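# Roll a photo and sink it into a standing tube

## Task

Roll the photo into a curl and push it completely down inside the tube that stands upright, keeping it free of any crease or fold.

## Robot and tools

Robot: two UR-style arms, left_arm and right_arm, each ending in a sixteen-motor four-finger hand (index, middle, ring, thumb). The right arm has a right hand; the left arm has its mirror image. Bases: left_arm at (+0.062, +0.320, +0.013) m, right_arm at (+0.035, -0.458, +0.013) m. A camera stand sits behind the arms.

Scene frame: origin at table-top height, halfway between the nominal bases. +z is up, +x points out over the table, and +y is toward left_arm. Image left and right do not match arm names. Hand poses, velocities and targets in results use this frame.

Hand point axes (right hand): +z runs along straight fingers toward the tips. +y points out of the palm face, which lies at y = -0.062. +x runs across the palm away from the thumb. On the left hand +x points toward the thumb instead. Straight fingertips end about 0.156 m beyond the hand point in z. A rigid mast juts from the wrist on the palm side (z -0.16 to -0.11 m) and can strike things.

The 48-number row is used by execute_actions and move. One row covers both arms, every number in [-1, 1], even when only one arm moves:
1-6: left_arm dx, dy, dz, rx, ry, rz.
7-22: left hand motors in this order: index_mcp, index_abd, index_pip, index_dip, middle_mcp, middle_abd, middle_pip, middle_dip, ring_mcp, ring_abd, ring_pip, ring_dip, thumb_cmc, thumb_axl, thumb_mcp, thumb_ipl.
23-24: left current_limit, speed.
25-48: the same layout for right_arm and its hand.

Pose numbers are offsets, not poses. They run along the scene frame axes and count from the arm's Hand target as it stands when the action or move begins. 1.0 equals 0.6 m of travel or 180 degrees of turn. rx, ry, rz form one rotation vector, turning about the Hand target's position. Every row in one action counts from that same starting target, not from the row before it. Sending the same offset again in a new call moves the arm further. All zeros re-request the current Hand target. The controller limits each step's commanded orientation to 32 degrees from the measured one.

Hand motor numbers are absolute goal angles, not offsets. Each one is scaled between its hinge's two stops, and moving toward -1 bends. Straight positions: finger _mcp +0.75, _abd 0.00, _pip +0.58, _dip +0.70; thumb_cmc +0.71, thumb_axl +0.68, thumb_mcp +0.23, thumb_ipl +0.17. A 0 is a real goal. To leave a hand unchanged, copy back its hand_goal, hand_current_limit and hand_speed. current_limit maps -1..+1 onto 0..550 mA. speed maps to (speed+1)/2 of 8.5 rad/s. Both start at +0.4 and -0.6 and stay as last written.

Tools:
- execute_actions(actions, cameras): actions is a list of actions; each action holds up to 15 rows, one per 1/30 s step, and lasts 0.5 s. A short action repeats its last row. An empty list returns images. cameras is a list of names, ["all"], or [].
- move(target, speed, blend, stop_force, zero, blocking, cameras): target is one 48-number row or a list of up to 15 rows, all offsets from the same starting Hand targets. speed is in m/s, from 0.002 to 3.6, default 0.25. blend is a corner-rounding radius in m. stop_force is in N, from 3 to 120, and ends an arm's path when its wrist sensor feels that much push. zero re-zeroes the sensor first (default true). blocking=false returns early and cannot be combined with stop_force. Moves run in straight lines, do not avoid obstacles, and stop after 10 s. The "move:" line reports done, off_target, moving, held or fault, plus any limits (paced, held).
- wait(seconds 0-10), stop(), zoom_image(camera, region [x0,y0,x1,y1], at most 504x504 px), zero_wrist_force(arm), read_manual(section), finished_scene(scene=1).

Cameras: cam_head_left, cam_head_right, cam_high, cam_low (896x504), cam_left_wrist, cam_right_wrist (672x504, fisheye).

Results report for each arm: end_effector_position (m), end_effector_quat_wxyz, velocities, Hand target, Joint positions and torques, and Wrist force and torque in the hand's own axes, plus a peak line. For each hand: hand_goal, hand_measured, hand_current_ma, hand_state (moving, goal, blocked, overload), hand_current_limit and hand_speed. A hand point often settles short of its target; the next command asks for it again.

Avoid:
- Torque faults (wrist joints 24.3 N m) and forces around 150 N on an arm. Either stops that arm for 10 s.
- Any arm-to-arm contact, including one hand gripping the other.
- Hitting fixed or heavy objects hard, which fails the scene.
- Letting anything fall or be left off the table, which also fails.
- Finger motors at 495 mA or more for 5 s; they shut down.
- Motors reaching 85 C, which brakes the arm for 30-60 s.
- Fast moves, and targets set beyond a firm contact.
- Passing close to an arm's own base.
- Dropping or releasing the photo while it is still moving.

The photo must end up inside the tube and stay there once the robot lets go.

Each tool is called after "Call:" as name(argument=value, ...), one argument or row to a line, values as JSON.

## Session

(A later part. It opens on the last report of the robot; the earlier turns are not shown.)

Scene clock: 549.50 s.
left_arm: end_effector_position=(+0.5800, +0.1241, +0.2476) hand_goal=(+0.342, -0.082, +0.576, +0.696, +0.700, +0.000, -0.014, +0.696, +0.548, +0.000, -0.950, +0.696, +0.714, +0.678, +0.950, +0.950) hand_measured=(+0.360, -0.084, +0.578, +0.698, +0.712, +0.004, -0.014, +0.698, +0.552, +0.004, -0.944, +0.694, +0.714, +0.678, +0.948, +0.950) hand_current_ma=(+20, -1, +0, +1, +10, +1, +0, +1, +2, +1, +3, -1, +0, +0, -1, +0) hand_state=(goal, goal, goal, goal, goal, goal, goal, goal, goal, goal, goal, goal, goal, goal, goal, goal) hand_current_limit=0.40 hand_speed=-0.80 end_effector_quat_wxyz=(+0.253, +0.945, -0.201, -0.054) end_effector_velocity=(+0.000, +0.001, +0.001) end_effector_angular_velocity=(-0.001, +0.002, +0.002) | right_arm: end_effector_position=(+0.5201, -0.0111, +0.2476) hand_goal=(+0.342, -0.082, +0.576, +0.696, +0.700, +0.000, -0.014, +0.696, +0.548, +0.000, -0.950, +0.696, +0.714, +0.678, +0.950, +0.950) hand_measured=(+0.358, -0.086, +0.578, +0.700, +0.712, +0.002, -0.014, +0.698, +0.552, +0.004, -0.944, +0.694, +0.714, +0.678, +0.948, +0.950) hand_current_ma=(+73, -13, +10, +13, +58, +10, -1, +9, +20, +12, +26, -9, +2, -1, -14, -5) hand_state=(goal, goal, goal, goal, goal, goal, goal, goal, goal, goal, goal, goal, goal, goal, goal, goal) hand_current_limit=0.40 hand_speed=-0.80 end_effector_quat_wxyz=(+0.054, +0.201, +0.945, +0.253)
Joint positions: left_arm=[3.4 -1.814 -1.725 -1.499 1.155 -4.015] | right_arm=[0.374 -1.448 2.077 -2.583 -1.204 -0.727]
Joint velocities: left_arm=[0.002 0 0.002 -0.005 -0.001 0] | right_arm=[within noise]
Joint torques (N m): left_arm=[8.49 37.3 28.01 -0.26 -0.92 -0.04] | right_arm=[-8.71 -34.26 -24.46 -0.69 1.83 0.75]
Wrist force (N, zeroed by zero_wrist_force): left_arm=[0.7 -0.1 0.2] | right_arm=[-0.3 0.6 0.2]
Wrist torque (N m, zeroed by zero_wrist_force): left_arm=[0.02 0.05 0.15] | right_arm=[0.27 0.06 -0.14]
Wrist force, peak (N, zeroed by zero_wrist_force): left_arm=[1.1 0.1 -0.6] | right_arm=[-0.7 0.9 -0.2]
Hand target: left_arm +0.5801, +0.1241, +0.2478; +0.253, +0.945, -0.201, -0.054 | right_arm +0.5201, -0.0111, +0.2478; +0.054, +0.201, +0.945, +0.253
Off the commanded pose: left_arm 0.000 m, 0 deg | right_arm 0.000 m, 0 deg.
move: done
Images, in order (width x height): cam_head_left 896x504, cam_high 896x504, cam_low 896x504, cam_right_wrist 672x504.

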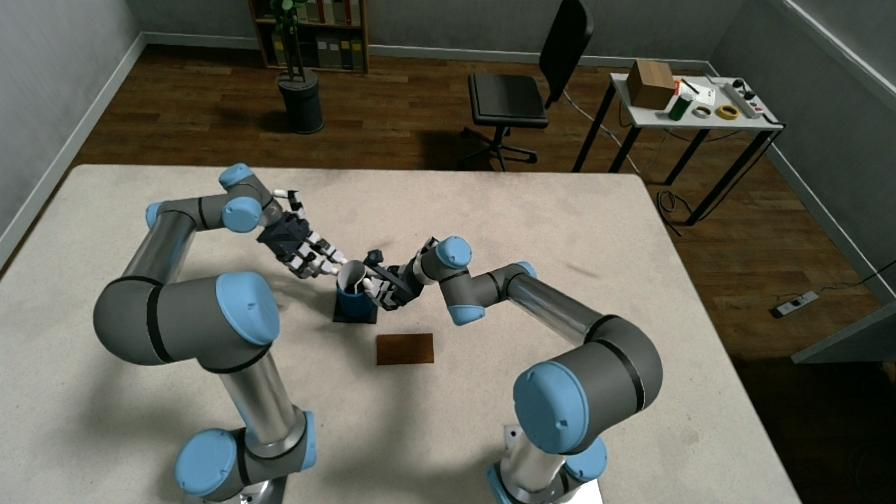

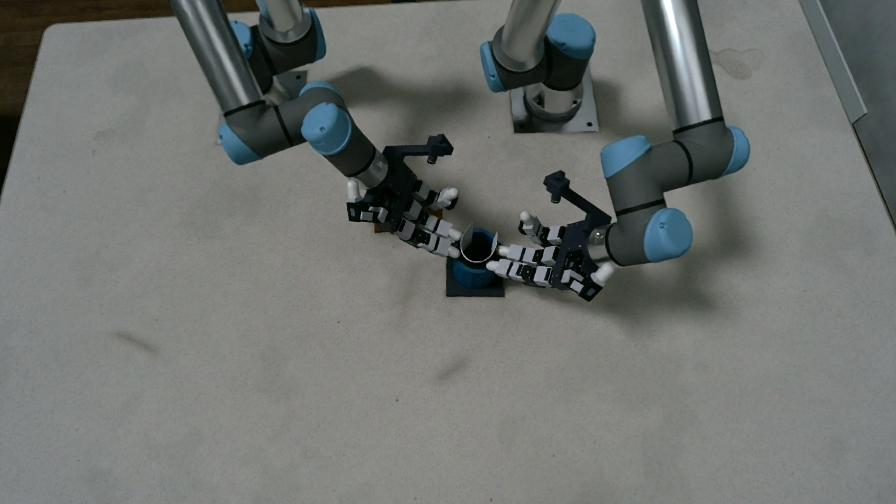

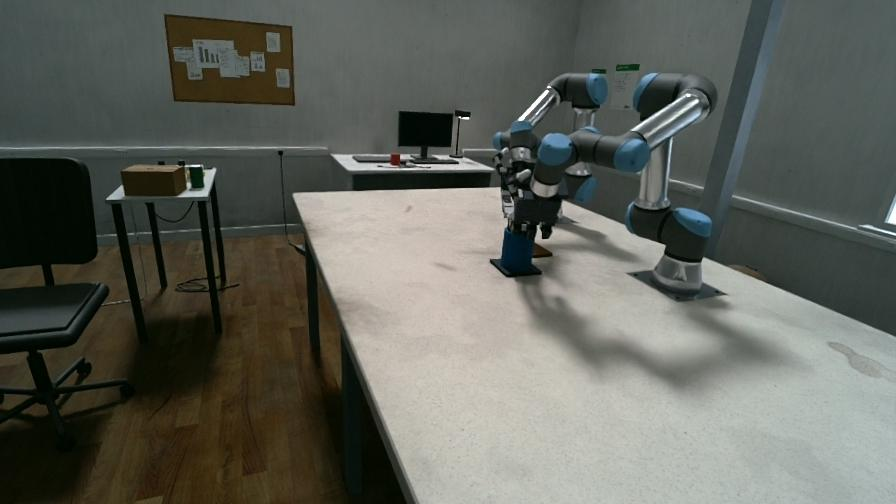

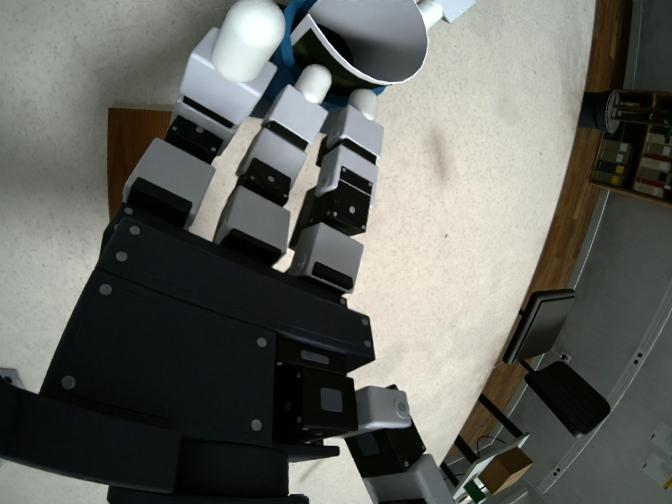

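Call:
move(
  target=[
    [0.0068,0.0152,0,0,0,0,0.3425,-0.083,0.576,0.696,0.7,0,-0.015,0.696,0.548,0,-0.95,0.696,0.714,0.678,0.95,0.95,0.4,-0.8,-0.0068,-0.0152,0,0,0,0,0.3425,-0.083,0.576,0.696,0.7,0,-0.015,0.696,0.548,0,-0.95,0.696,0.714,0.678,0.95,0.95,0.4,-0.8],
    [0.0068,0.0152,0.0167,0,0,0,0.3425,-0.083,0.576,0.696,0.7,0,-0.015,0.696,0.548,0,-0.95,0.696,0.714,0.678,0.95,0.95,0.4,-0.8,-0.0068,-0.0152,0.0167,0,0,0,0.3425,-0.083,0.576,0.696,0.7,0,-0.015,0.696,0.548,0,-0.95,0.696,0.714,0.678,0.95,0.95,0.4,-0.8],
  ],
  speed=0.03,
  cameras=["cam_high","cam_head_left","cam_low","cam_right_wrist","cam_left_wrist"],
)

Call:
zoom_image(
  camera="cam_high",
  region=[400, 170, 560, 310],
)

Call:
zoom_image(
  camera="cam_head_left",
  region=[280, 220, 430, 340],
)

Call:
zoom_image(
  camera="cam_low",
  region=[470, 180, 570, 290],
)

Scene clock: 551.60 s.
left_arm: end_effector_position=(+0.5842, +0.1333, +0.2580) hand_goal=(+0.342, -0.082, +0.576, +0.696, +0.700, +0.000, -0.014, +0.696, +0.548, +0.000, -0.950, +0.696, +0.714, +0.678, +0.950, +0.950) hand_measured=(+0.360, -0.084, +0.578, +0.698, +0.712, +0.004, -0.014, +0.698, +0.552, +0.004, -0.944, +0.694, +0.714, +0.678, +0.948, +0.950) hand_current_ma=(+20, +0, +0, +1, +10, +1, +0, +1, +2, +1, +3, -1, +0, +0, -1, +0) hand_state=(goal, goal, goal, goal, goal, goal, goal, goal, goal, goal, goal, goal, goal, goal, goal, goal) hand_current_limit=0.40 hand_speed=-0.80 end_effector_quat_wxyz=(+0.252, +0.945, -0.201, -0.053) end_effector_velocity=(+0.000, +0.000, -0.001) end_effector_angular_velocity=(+0.000, -0.001, +0.000) | right_arm: end_effector_position=(+0.5161, -0.0202, +0.2581) hand_goal=(+0.342, -0.082, +0.576, +0.696, +0.700, +0.000, -0.014, +0.696, +0.548, +0.000, -0.950, +0.696, +0.714, +0.678, +0.950, +0.950) hand_measured=(+0.358, -0.086, +0.578, +0.700, +0.712, +0.002, -0.014, +0.698, +0.552, +0.004, -0.944, +0.694, +0.714, +0.678, +0.948, +0.950) hand_current_ma=(+73, -11, +10, +13, +58, +10, -1, +9, +20, +12, +26, -9, +2, -1, -14, -5) hand_state=(goal, goal, goal, goal, goal, goal, goal, goal, goal, goal, goal, goal, goal, goal, goal, goal) hand_current_limit=0.40 hand_speed=-0.80 end_effector_quat_wxyz=(+0.054, +0.201, +0.945, +0.254) end_effector_velocity=(+0.000, +0.001, +0.000) end_effector_angular_velocity=(+0.002, -0.003, +0.002)
Joint positions: left_arm=[3.415 -1.814 -1.696 -1.534 1.16 -4] | right_arm=[0.358 -1.485 2.085 -2.549 -1.198 -0.743]
Joint velocities: left_arm=[0 0 -0.003 0.005 0 0] | right_arm=[0.002 0.002 0 -0.006 0 0]
Joint torques (N m): left_arm=[-13.19 22.27 15 3.15 -1.87 -0.89] | right_arm=[10.74 -10.27 -9.6 -5.44 -1.24 0.83]
Wrist force (N, zeroed by zero_wrist_force): left_arm=[0.8 0.4 0.5] | right_arm=[-0.7 1.1 0.2]
Wrist torque (N m, zeroed by zero_wrist_force): left_arm=[0.00 0.04 0.05] | right_arm=[0.26 0.10 -0.10]
Wrist force, peak (N, zeroed by zero_wrist_force): left_arm=[1.1 -0.2 0.9] | right_arm=[-0.8 1.2 0.4]
Hand target: left_arm +0.5841, +0.1332, +0.2578; +0.253, +0.945, -0.201, -0.054 | right_arm +0.5161, -0.0202, +0.2578; +0.054, +0.201, +0.945, +0.253
Off the commanded pose: left_arm 0.000 m, 0 deg | right_arm 0.000 m, 0 deg.
move: done
Images, in order (width x height): cam_head_left 896x504, cam_high 896x504, cam_low 896x504, cam_left_wrist 672x504, cam_right_wrist 672x504.

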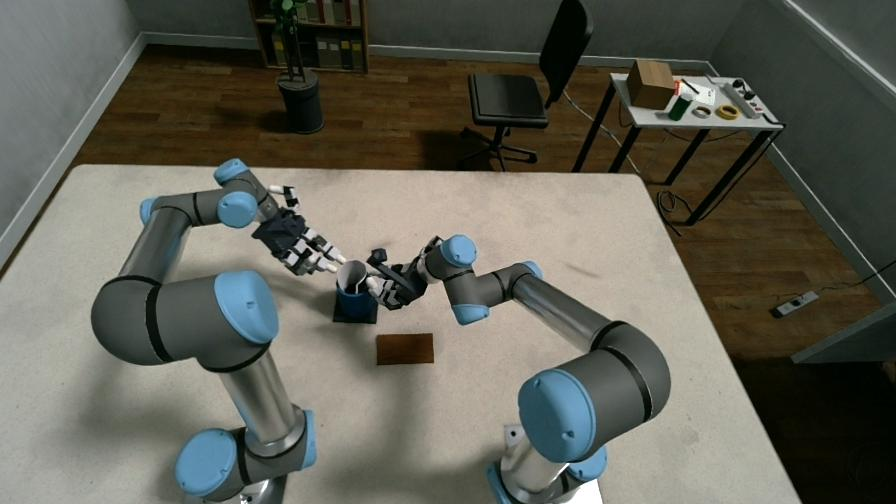

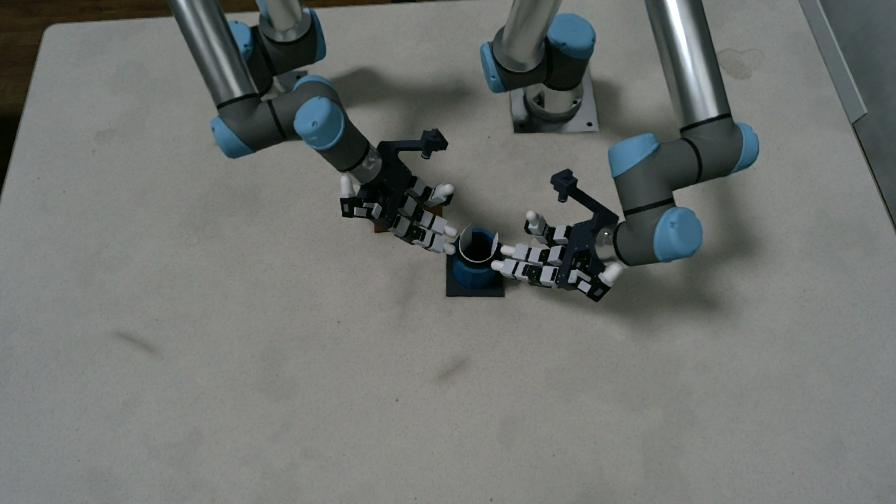

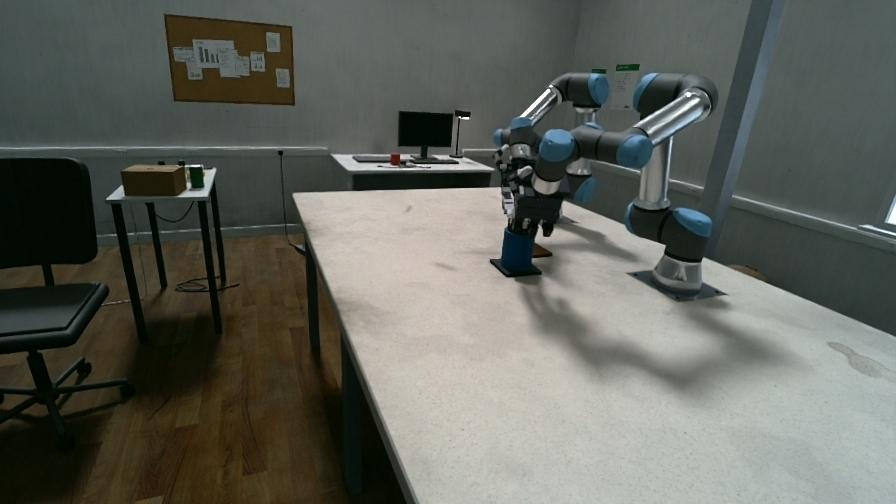

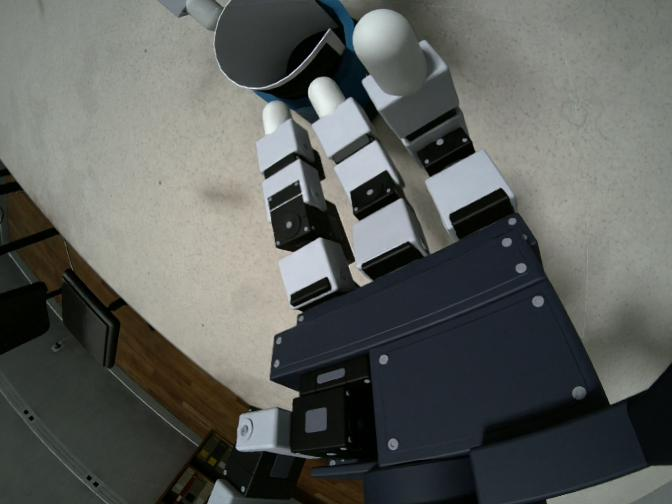

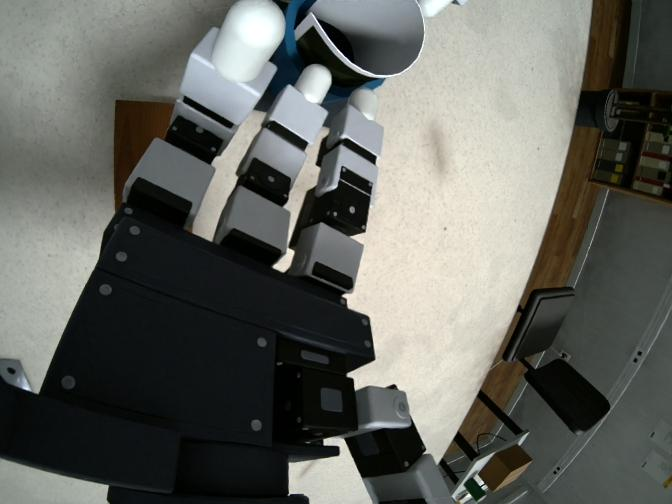

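Scaled by 3.150 from the camera's 896x504 image, which has a finer 1280x720 frame.

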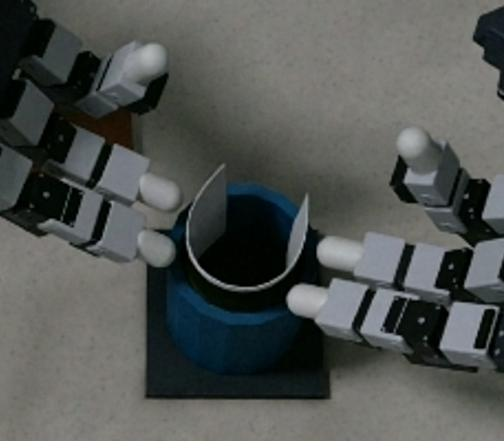

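Scaled by 3.360 from the camera's 896x504 image, which has a finer 1280x720 frame.

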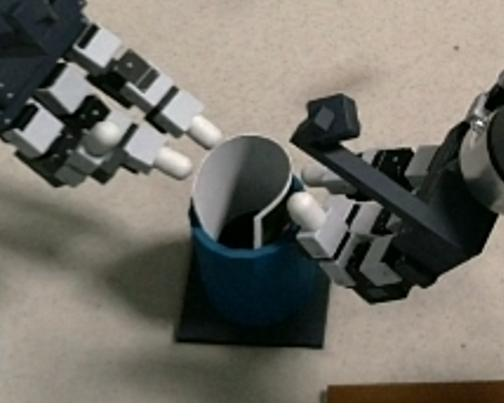

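Scaled by 4.582 from the camera's 896x504 image, which has a finer 1280x720 frame.

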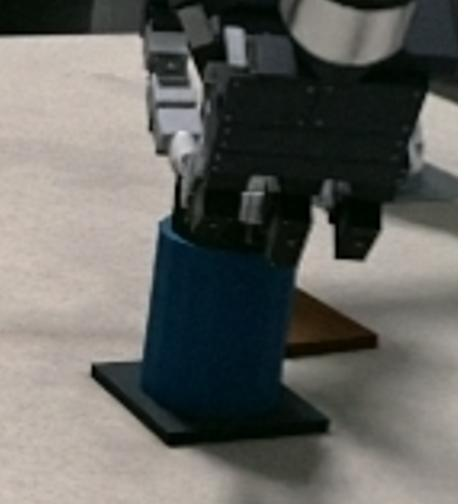

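Call:
move(
  target=[
    [-0.0068,-0.0152,0,0,0,0,0.3425,-0.083,0.576,0.696,0.7,0,-0.015,0.696,0.548,0,-0.95,0.696,0.714,0.678,0.95,0.95,0.4,-0.8,0.0068,0.0152,0,0,0,0,0.3425,-0.083,0.576,0.696,0.7,0,-0.015,0.696,0.548,0,-0.95,0.696,0.714,0.678,0.95,0.95,0.4,-0.8],
    [-0.0068,-0.0152,-0.025,0,0,0,0.3425,-0.083,0.576,0.696,0.7,0,-0.015,0.696,0.548,0,-0.95,0.696,0.714,0.678,0.95,0.95,0.4,-0.8,0.0068,0.0152,-0.025,0,0,0,0.3425,-0.083,0.576,0.696,0.7,0,-0.015,0.696,0.548,0,-0.95,0.696,0.714,0.678,0.95,0.95,0.4,-0.8],
  ],
  speed=0.03,
  cameras=["cam_high","cam_head_left","cam_low","cam_right_wrist","cam_left_wrist"],
)

Call:
zoom_image(
  camera="cam_high",
  region=[400, 170, 560, 310],
)

Call:
zoom_image(
  camera="cam_head_left",
  region=[280, 220, 430, 340],
)

Call:
zoom_image(
  camera="cam_low",
  region=[470, 180, 570, 290],
)

Scene clock: 553.23 s.
left_arm: end_effector_position=(+0.5800, +0.1241, +0.2427) hand_goal=(+0.342, -0.082, +0.576, +0.696, +0.700, +0.000, -0.014, +0.696, +0.548, +0.000, -0.950, +0.696, +0.714, +0.678, +0.950, +0.950) hand_measured=(+0.360, -0.084, +0.578, +0.698, +0.712, +0.004, -0.014, +0.698, +0.552, +0.004, -0.944, +0.694, +0.714, +0.678, +0.948, +0.950) hand_current_ma=(+20, +0, +0, +1, +10, +1, +0, +1, +2, +1, +3, -1, +0, +0, -1, +0) hand_state=(goal, goal, goal, goal, goal, goal, goal, goal, goal, goal, goal, goal, goal, goal, goal, goal) hand_current_limit=0.40 hand_speed=-0.80 end_effector_quat_wxyz=(+0.253, +0.945, -0.201, -0.054) | right_arm: end_effector_position=(+0.5201, -0.0111, +0.2425) hand_goal=(+0.342, -0.082, +0.576, +0.696, +0.700, +0.000, -0.014, +0.696, +0.548, +0.000, -0.950, +0.696, +0.714, +0.678, +0.950, +0.950) hand_measured=(+0.358, -0.086, +0.578, +0.700, +0.712, +0.002, -0.014, +0.698, +0.552, +0.004, -0.944, +0.694, +0.714, +0.678, +0.948, +0.950) hand_current_ma=(+73, -11, +10, +13, +57, +10, -1, +9, +20, +12, +26, -9, +2, -1, -14, -5) hand_state=(goal, goal, goal, goal, goal, goal, goal, goal, goal, goal, goal, goal, goal, goal, goal, goal) hand_current_limit=0.40 hand_speed=-0.80 end_effector_quat_wxyz=(+0.054, +0.201, +0.945, +0.253) end_effector_velocity=(-0.001, +0.000, +0.000) end_effector_angular_velocity=(-0.001, +0.004, +0.000)
Joint positions: left_arm=[3.4 -1.819 -1.733 -1.486 1.155 -4.015] | right_arm=[0.374 -1.44 2.084 -2.597 -1.204 -0.727]
Joint velocities: left_arm=[within noise] | right_arm=[0 -0.002 -0.001 0.006 0.001 0]
Joint torques (N m): left_arm=[9.59 41.2 27.59 -0.41 0.51 0.95] | right_arm=[-9.22 -36.72 -32.53 -0.71 2.29 -0.89]
Wrist force (N, zeroed by zero_wrist_force): left_arm=[0.7 0.1 0.1] | right_arm=[-0.4 0.7 0.1]
Wrist torque (N m, zeroed by zero_wrist_force): left_arm=[0.05 0.02 0.13] | right_arm=[0.25 0.06 -0.13]
Wrist force, peak (N, zeroed by zero_wrist_force): left_arm=[1.1 -0.4 0.7] | right_arm=[-0.9 1.0 0.3]
Hand target: left_arm +0.5801, +0.1241, +0.2428; +0.253, +0.945, -0.201, -0.054 | right_arm +0.5201, -0.0111, +0.2428; +0.054, +0.201, +0.945, +0.253
Off the commanded pose: left_arm 0.000 m, 0 deg | right_arm 0.000 m, 0 deg.
move: done
Images, in order (width x height): cam_head_left 896x504, cam_high 896x504, cam_low 896x504, cam_left_wrist 672x504, cam_right_wrist 672x504.

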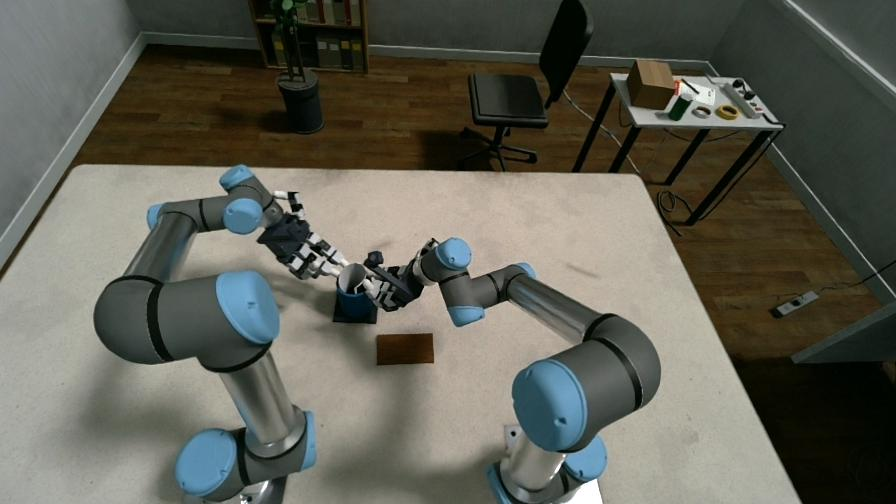

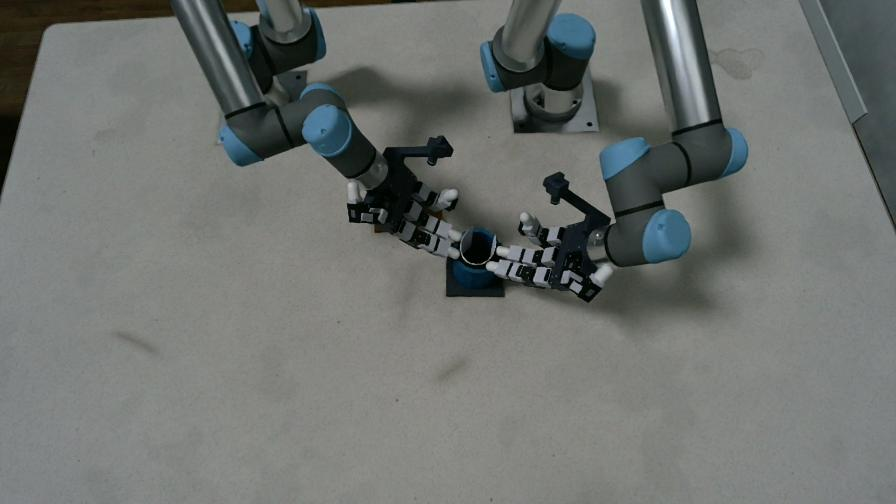

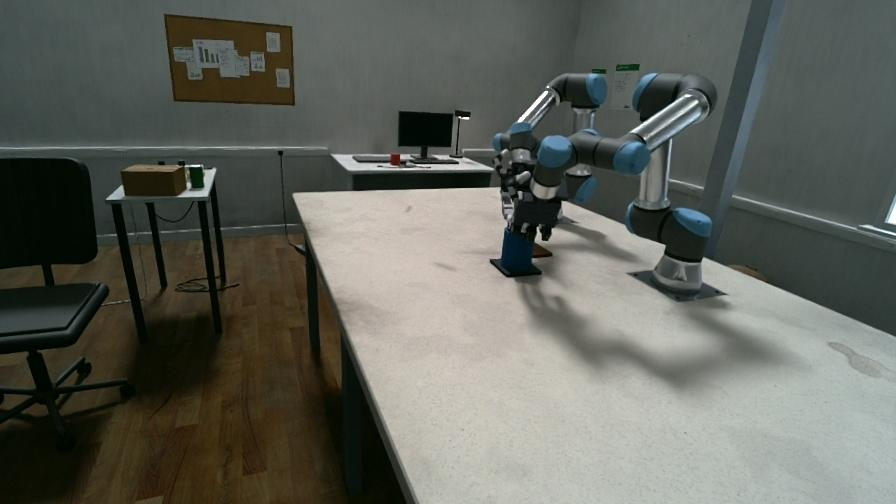

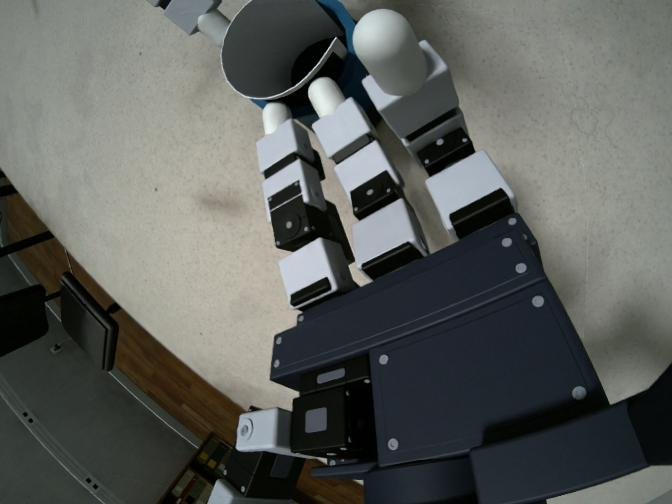

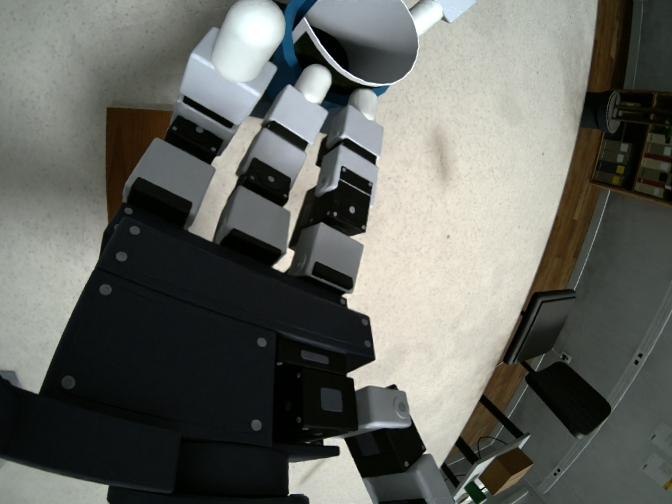

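Scaled by 3.150 from the camera's 896x504 image, which has a finer 1280x720 frame.

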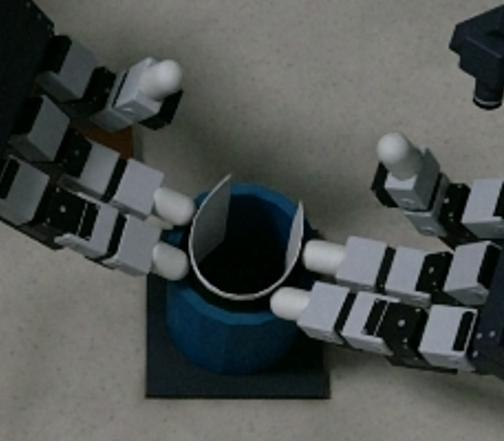

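Scaled by 3.360 from the camera's 896x504 image, which has a finer 1280x720 frame.

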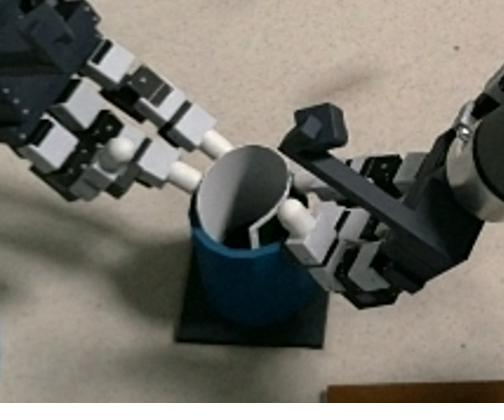

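Scaled by 4.582 from the camera's 896x504 image, which has a finer 1280x720 frame.

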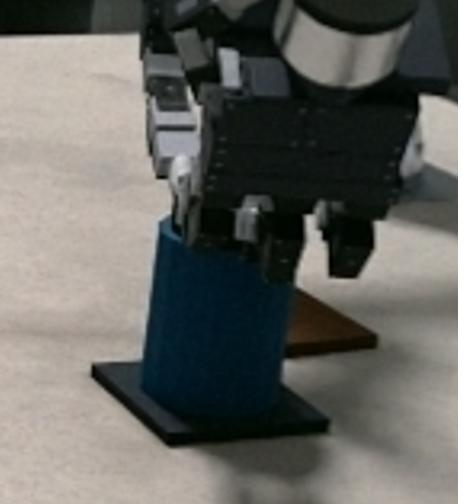

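Call:
move(
  target=[
    [0.0068,0.0152,0.0,0,0,0,0.3425,-0.083,0.576,0.696,0.7,0,-0.015,0.696,0.548,0,-0.95,0.696,0.714,0.678,0.95,0.95,0.4,-0.8,-0.0068,-0.0152,0.0,0,0,0,0.3425,-0.083,0.576,0.696,0.7,0,-0.015,0.696,0.548,0,-0.95,0.696,0.714,0.678,0.95,0.95,0.4,-0.8],
    [0.0068,0.0152,0.0117,0,0,0,0.3425,-0.083,0.576,0.696,0.7,0,-0.015,0.696,0.548,0,-0.95,0.696,0.714,0.678,0.95,0.95,0.4,-0.8,-0.0068,-0.0152,0.0117,0,0,0,0.3425,-0.083,0.576,0.696,0.7,0,-0.015,0.696,0.548,0,-0.95,0.696,0.714,0.678,0.95,0.95,0.4,-0.8],
    [0,0,0.0117,0,0,0,0.3425,-0.083,0.576,0.696,0.7,0,-0.015,0.696,0.548,0,-0.95,0.696,0.714,0.678,0.95,0.95,0.4,-0.8,0,0,0.0117,0,0,0,0.3425,-0.083,0.576,0.696,0.7,0,-0.015,0.696,0.548,0,-0.95,0.696,0.714,0.678,0.95,0.95,0.4,-0.8],
    [0,0,-0.0033,0,0,0,0.3425,-0.083,0.576,0.696,0.7,0,-0.015,0.696,0.548,0,-0.95,0.696,0.714,0.678,0.95,0.95,0.4,-0.8,0,0,-0.0033,0,0,0,0.3425,-0.083,0.576,0.696,0.7,0,-0.015,0.696,0.548,0,-0.95,0.696,0.714,0.678,0.95,0.95,0.4,-0.8],
  ],
  speed=0.03,
  cameras=["cam_high","cam_head_left","cam_low","cam_right_wrist","cam_left_wrist"],
)

Call:
zoom_image(
  camera="cam_high",
  region=[400, 170, 560, 310],
)

Call:
zoom_image(
  camera="cam_head_left",
  region=[280, 220, 430, 340],
)

Scene clock: 556.93 s.
left_arm: end_effector_position=(+0.5800, +0.1241, +0.2407) hand_goal=(+0.342, -0.082, +0.576, +0.696, +0.700, +0.000, -0.014, +0.696, +0.548, +0.000, -0.950, +0.696, +0.714, +0.678, +0.950, +0.950) hand_measured=(+0.360, -0.084, +0.578, +0.698, +0.712, +0.004, -0.014, +0.698, +0.552, +0.004, -0.944, +0.694, +0.714, +0.678, +0.948, +0.950) hand_current_ma=(+20, +0, +1, +1, +10, +1, +0, +1, +2, +1, +3, -1, +0, +0, -1, +0) hand_state=(goal, goal, goal, goal, goal, goal, goal, goal, goal, goal, goal, goal, goal, goal, goal, goal) hand_current_limit=0.40 hand_speed=-0.80 end_effector_quat_wxyz=(+0.253, +0.945, -0.201, -0.054) | right_arm: end_effector_position=(+0.5201, -0.0111, +0.2405) hand_goal=(+0.342, -0.082, +0.576, +0.696, +0.700, +0.000, -0.014, +0.696, +0.548, +0.000, -0.950, +0.696, +0.714, +0.678, +0.950, +0.950) hand_measured=(+0.358, -0.084, +0.578, +0.700, +0.712, +0.002, -0.014, +0.698, +0.552, +0.004, -0.944, +0.694, +0.714, +0.678, +0.948, +0.950) hand_current_ma=(+73, -11, +12, +13, +57, +10, -1, +9, +20, +12, +26, -9, +2, -1, -14, -5) hand_state=(goal, goal, goal, goal, goal, goal, goal, goal, goal, goal, goal, goal, goal, goal, goal, goal) hand_current_limit=0.40 hand_speed=-0.80 end_effector_quat_wxyz=(+0.054, +0.201, +0.945, +0.253) end_effector_velocity=(-0.001, +0.000, -0.001) end_effector_angular_velocity=(-0.002, +0.005, +0.001)
Joint positions: left_arm=[3.4 -1.821 -1.736 -1.482 1.155 -4.015] | right_arm=[0.374 -1.437 2.086 -2.603 -1.204 -0.727]
Joint velocities: left_arm=[within noise] | right_arm=[0 -0.002 0 0.006 0 0]
Joint torques (N m): left_arm=[10.4 41.97 27.66 -0.22 0.68 1.06] | right_arm=[-10.53 -37.33 -30.98 -0.39 2.26 -1.28]
Wrist force (N, zeroed by zero_wrist_force): left_arm=[0.9 0.1 0.4] | right_arm=[-0.6 0.4 0.2]
Wrist torque (N m, zeroed by zero_wrist_force): left_arm=[0.02 0.00 0.13] | right_arm=[0.22 0.08 -0.14]
Wrist force, peak (N, zeroed by zero_wrist_force): left_arm=[1.0 0.0 1.0] | right_arm=[-0.7 1.3 0.0]
Hand target: left_arm +0.5801, +0.1241, +0.2408; +0.253, +0.945, -0.201, -0.054 | right_arm +0.5201, -0.0111, +0.2408; +0.054, +0.201, +0.945, +0.253
Off the commanded pose: left_arm 0.000 m, 0 deg | right_arm 0.000 m, 0 deg.
move: done
Images, in order (width x height): cam_head_left 896x504, cam_high 896x504, cam_low 896x504, cam_left_wrist 672x504, cam_right_wrist 672x504.

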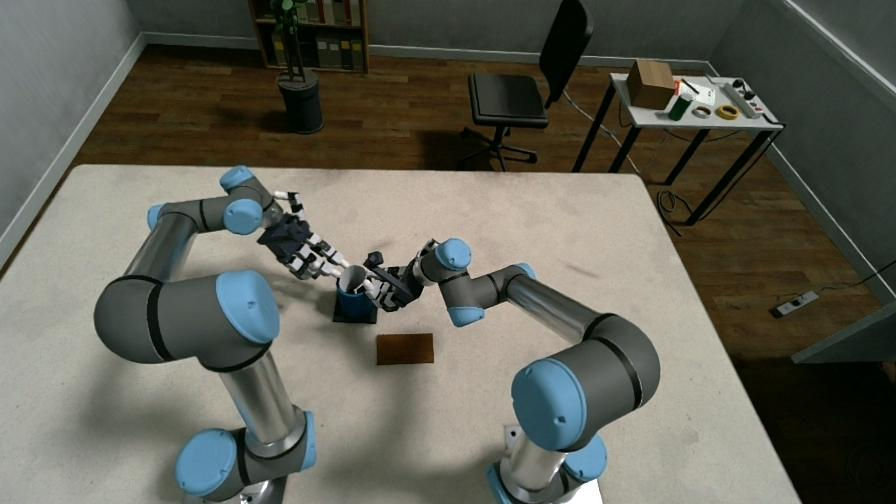

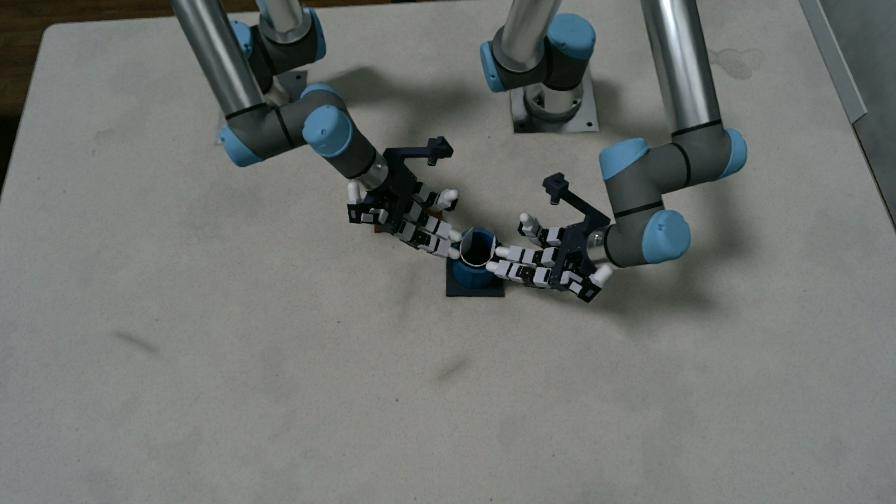

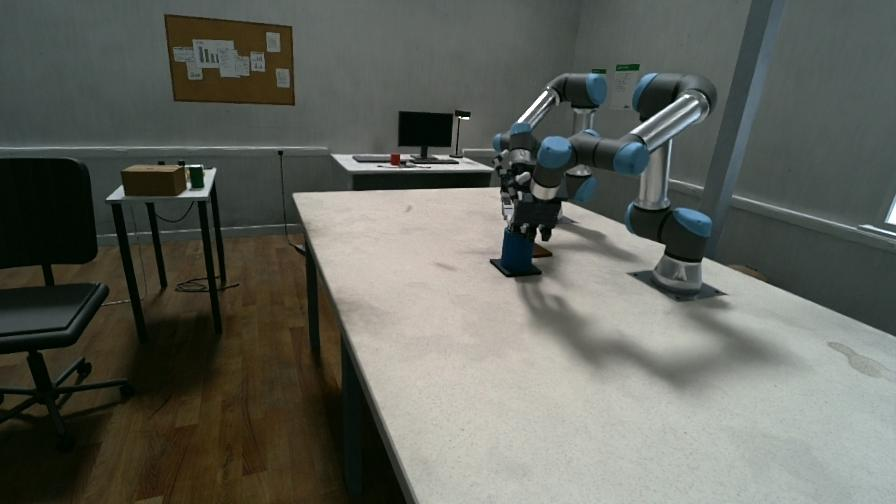

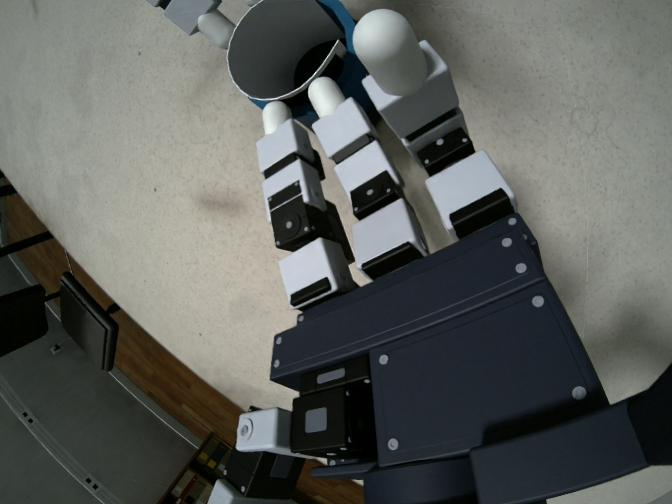

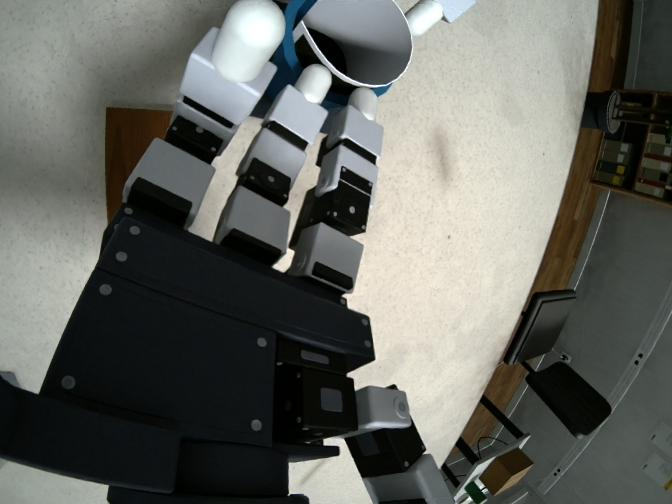

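Scaled by 3.150 from the camera's 896x504 image, which has a finer 1280x720 frame.

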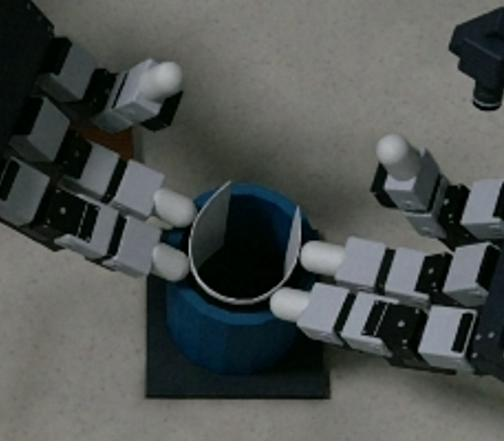

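Scaled by 3.360 from the camera's 896x504 image, which has a finer 1280x720 frame.

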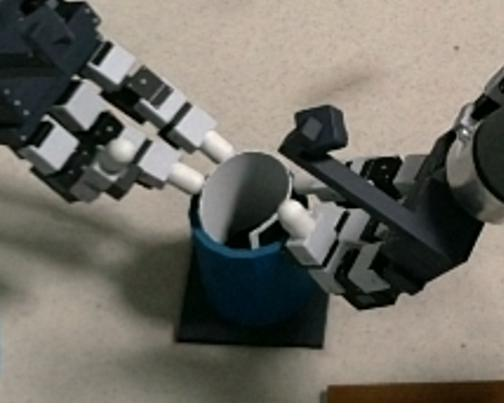

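Call:
move(
  target=[
    [0.0068,0.0152,0.0,0,0,0,0.3425,-0.083,0.576,0.696,0.7,0,-0.015,0.696,0.548,0,-0.95,0.696,0.714,0.678,0.95,0.95,0.4,-0.8,-0.0068,-0.0152,0.0,0,0,0,0.3425,-0.083,0.576,0.696,0.7,0,-0.015,0.696,0.548,0,-0.95,0.696,0.714,0.678,0.95,0.95,0.4,-0.8],
    [0.0102,0.0228,0.045,0,0,0,0.3425,-0.083,0.576,0.696,0.7,0,-0.015,0.696,0.548,0,-0.95,0.696,0.714,0.678,0.95,0.95,0.4,-0.8,-0.0102,-0.0228,0.045,0,0,0,0.3425,-0.083,0.576,0.696,0.7,0,-0.015,0.696,0.548,0,-0.95,0.696,0.714,0.678,0.95,0.95,0.4,-0.8],
  ],
  speed=0.03,
  cameras=["cam_high","cam_head_left","cam_head_right","cam_low","cam_right_wrist","cam_left_wrist"],
)

Call:
zoom_image(
  camera="cam_high",
  region=[430, 200, 520, 290],
)

Call:
zoom_image(
  camera="cam_head_left",
  region=[310, 245, 400, 335],
)

Call:
zoom_image(
  camera="cam_low",
  region=[470, 190, 560, 280],
)

Scene clock: 559.17 s.
left_arm: end_effector_position=(+0.5862, +0.1379, +0.2680) hand_goal=(+0.342, -0.082, +0.576, +0.696, +0.700, +0.000, -0.014, +0.696, +0.548, +0.000, -0.950, +0.696, +0.714, +0.678, +0.950, +0.950) hand_measured=(+0.360, -0.084, +0.578, +0.698, +0.712, +0.004, -0.014, +0.698, +0.552, +0.004, -0.944, +0.694, +0.714, +0.678, +0.948, +0.950) hand_current_ma=(+20, +0, +1, +1, +10, +1, +0, +1, +2, +1, +3, -1, +0, +0, -1, +0) hand_state=(goal, goal, goal, goal, goal, goal, goal, goal, goal, goal, goal, goal, goal, goal, goal, goal) hand_current_limit=0.40 hand_speed=-0.80 end_effector_quat_wxyz=(+0.252, +0.945, -0.201, -0.053) end_effector_velocity=(+0.001, +0.001, +0.000) end_effector_angular_velocity=(+0.001, -0.004, +0.001) | right_arm: end_effector_position=(+0.5141, -0.0248, +0.2681) hand_goal=(+0.342, -0.082, +0.576, +0.696, +0.700, +0.000, -0.014, +0.696, +0.548, +0.000, -0.950, +0.696, +0.714, +0.678, +0.950, +0.950) hand_measured=(+0.358, -0.084, +0.578, +0.700, +0.712, +0.002, -0.014, +0.698, +0.552, +0.004, -0.944, +0.694, +0.714, +0.678, +0.948, +0.950) hand_current_ma=(+73, -10, +12, +13, +57, +10, -1, +9, +20, +12, +26, -9, +2, -1, -14, -5) hand_state=(goal, goal, goal, goal, goal, goal, goal, goal, goal, goal, goal, goal, goal, goal, goal, goal) hand_current_limit=0.40 hand_speed=-0.80 end_effector_quat_wxyz=(+0.054, +0.201, +0.945, +0.253) end_effector_velocity=(+0.001, +0.001, +0.000) end_effector_angular_velocity=(+0.002, -0.003, +0.001)
Joint positions: left_arm=[3.422 -1.81 -1.673 -1.564 1.162 -3.992] | right_arm=[0.35 -1.511 2.082 -2.517 -1.195 -0.751]
Joint velocities: left_arm=[0.001 0 -0.001 0.005 0 0] | right_arm=[0 0.002 0 -0.006 0.001 0]
Joint torques (N m): left_arm=[3.28 24.59 12.31 2.97 0.8 0.48] | right_arm=[-3.04 -10.12 -13.28 -5.43 1.74 -0.72]
Wrist force (N, zeroed by zero_wrist_force): left_arm=[0.9 0.1 0.2] | right_arm=[-0.6 0.9 0.5]
Wrist torque (N m, zeroed by zero_wrist_force): left_arm=[0.01 0.03 0.02] | right_arm=[0.23 0.07 -0.07]
Wrist force, peak (N, zeroed by zero_wrist_force): left_arm=[1.2 0.3 0.3] | right_arm=[-0.9 1.2 0.1]
Hand target: left_arm +0.5862, +0.1378, +0.2678; +0.253, +0.945, -0.201, -0.054 | right_arm +0.5140, -0.0248, +0.2678; +0.054, +0.201, +0.945, +0.253
Off the commanded pose: left_arm 0.000 m, 0 deg | right_arm 0.000 m, 0 deg.
move: done

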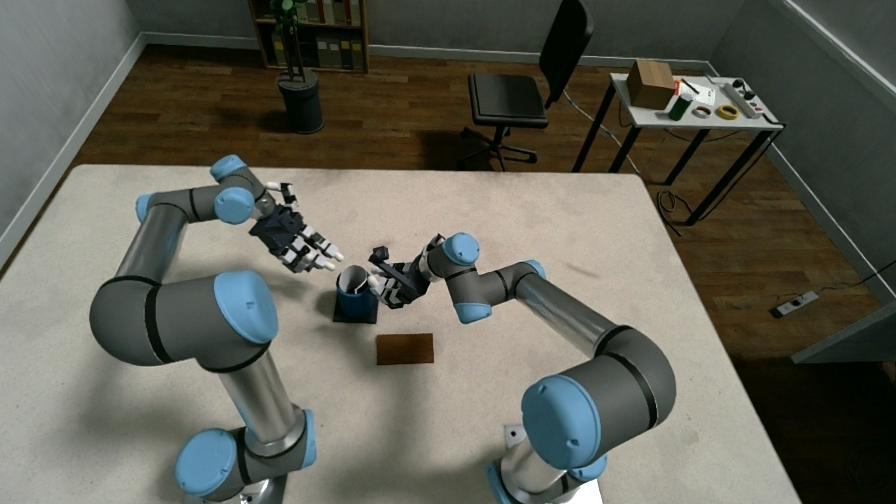

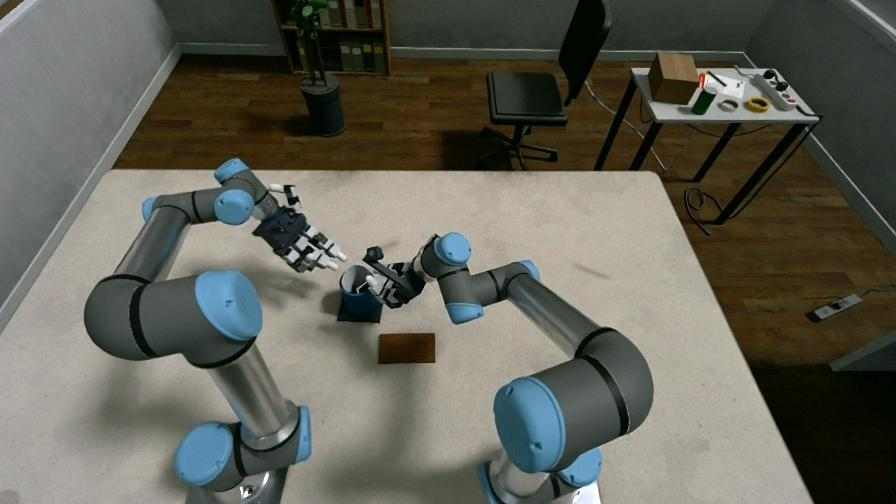

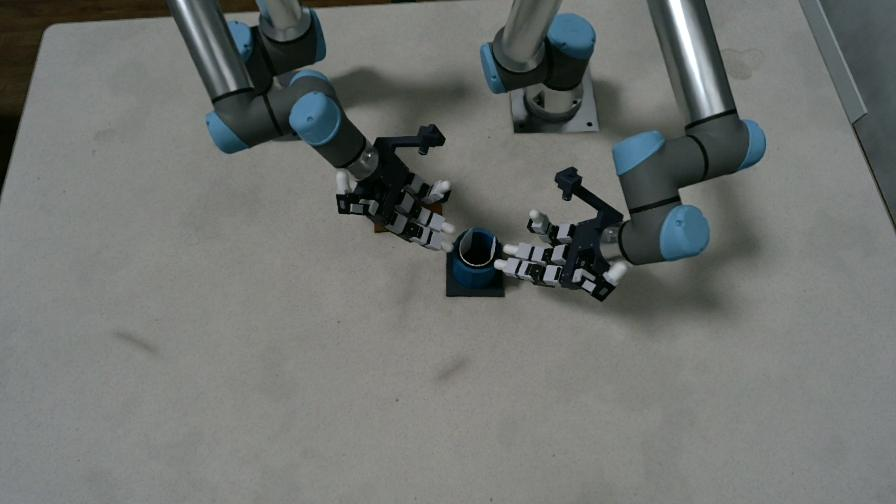

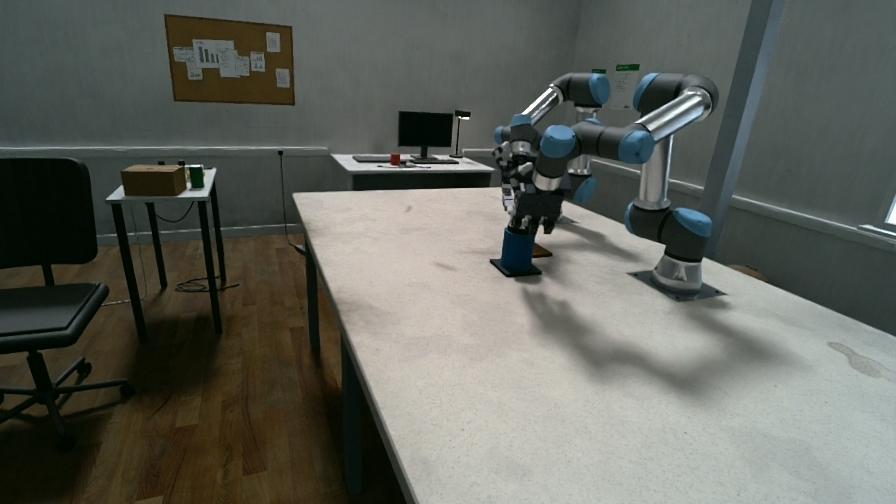

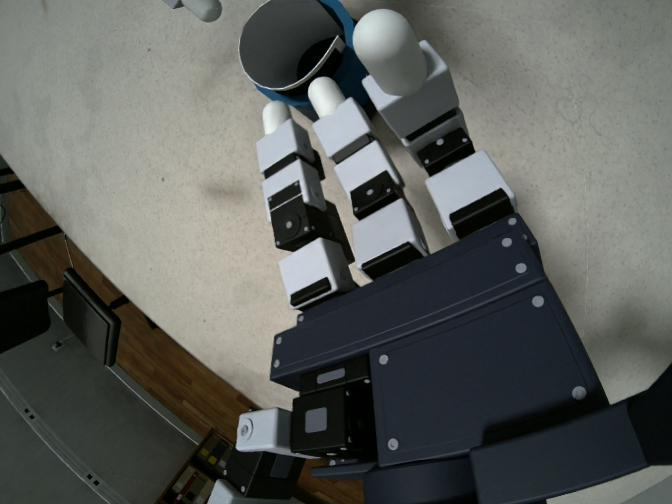

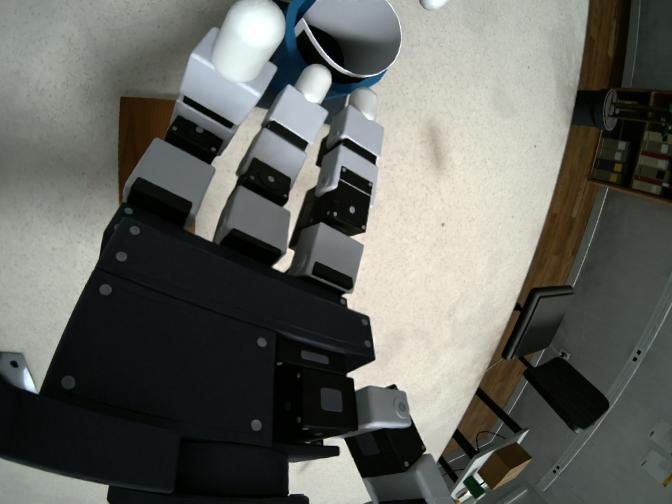

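Scaled by 5.600 from the camera's 896x504 image, which has a finer 1280x720 frame.

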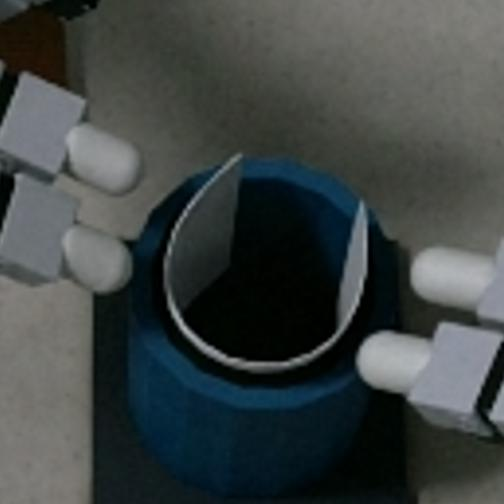

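Scaled by 5.600 from the camera's 896x504 image, which has a finer 1280x720 frame.

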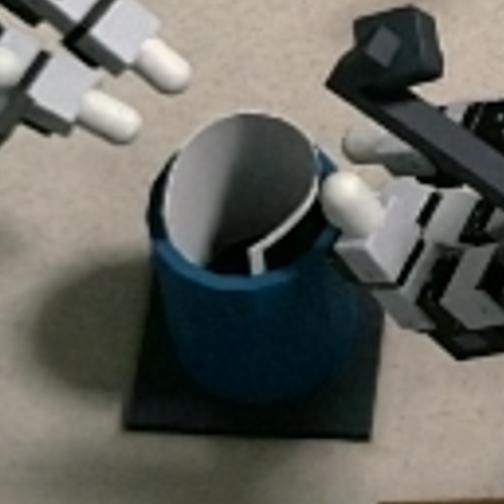

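Scaled by 5.600 from the camera's 896x504 image, which has a finer 1280x720 frame.

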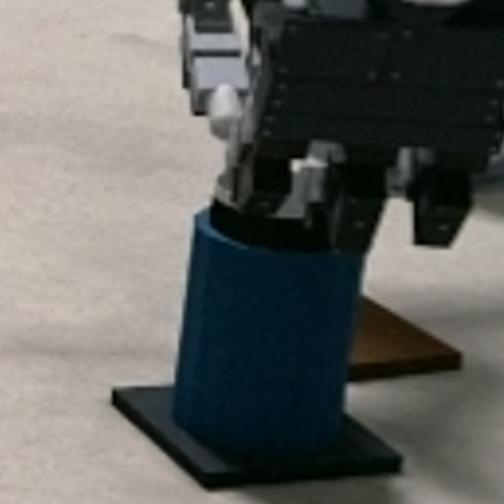

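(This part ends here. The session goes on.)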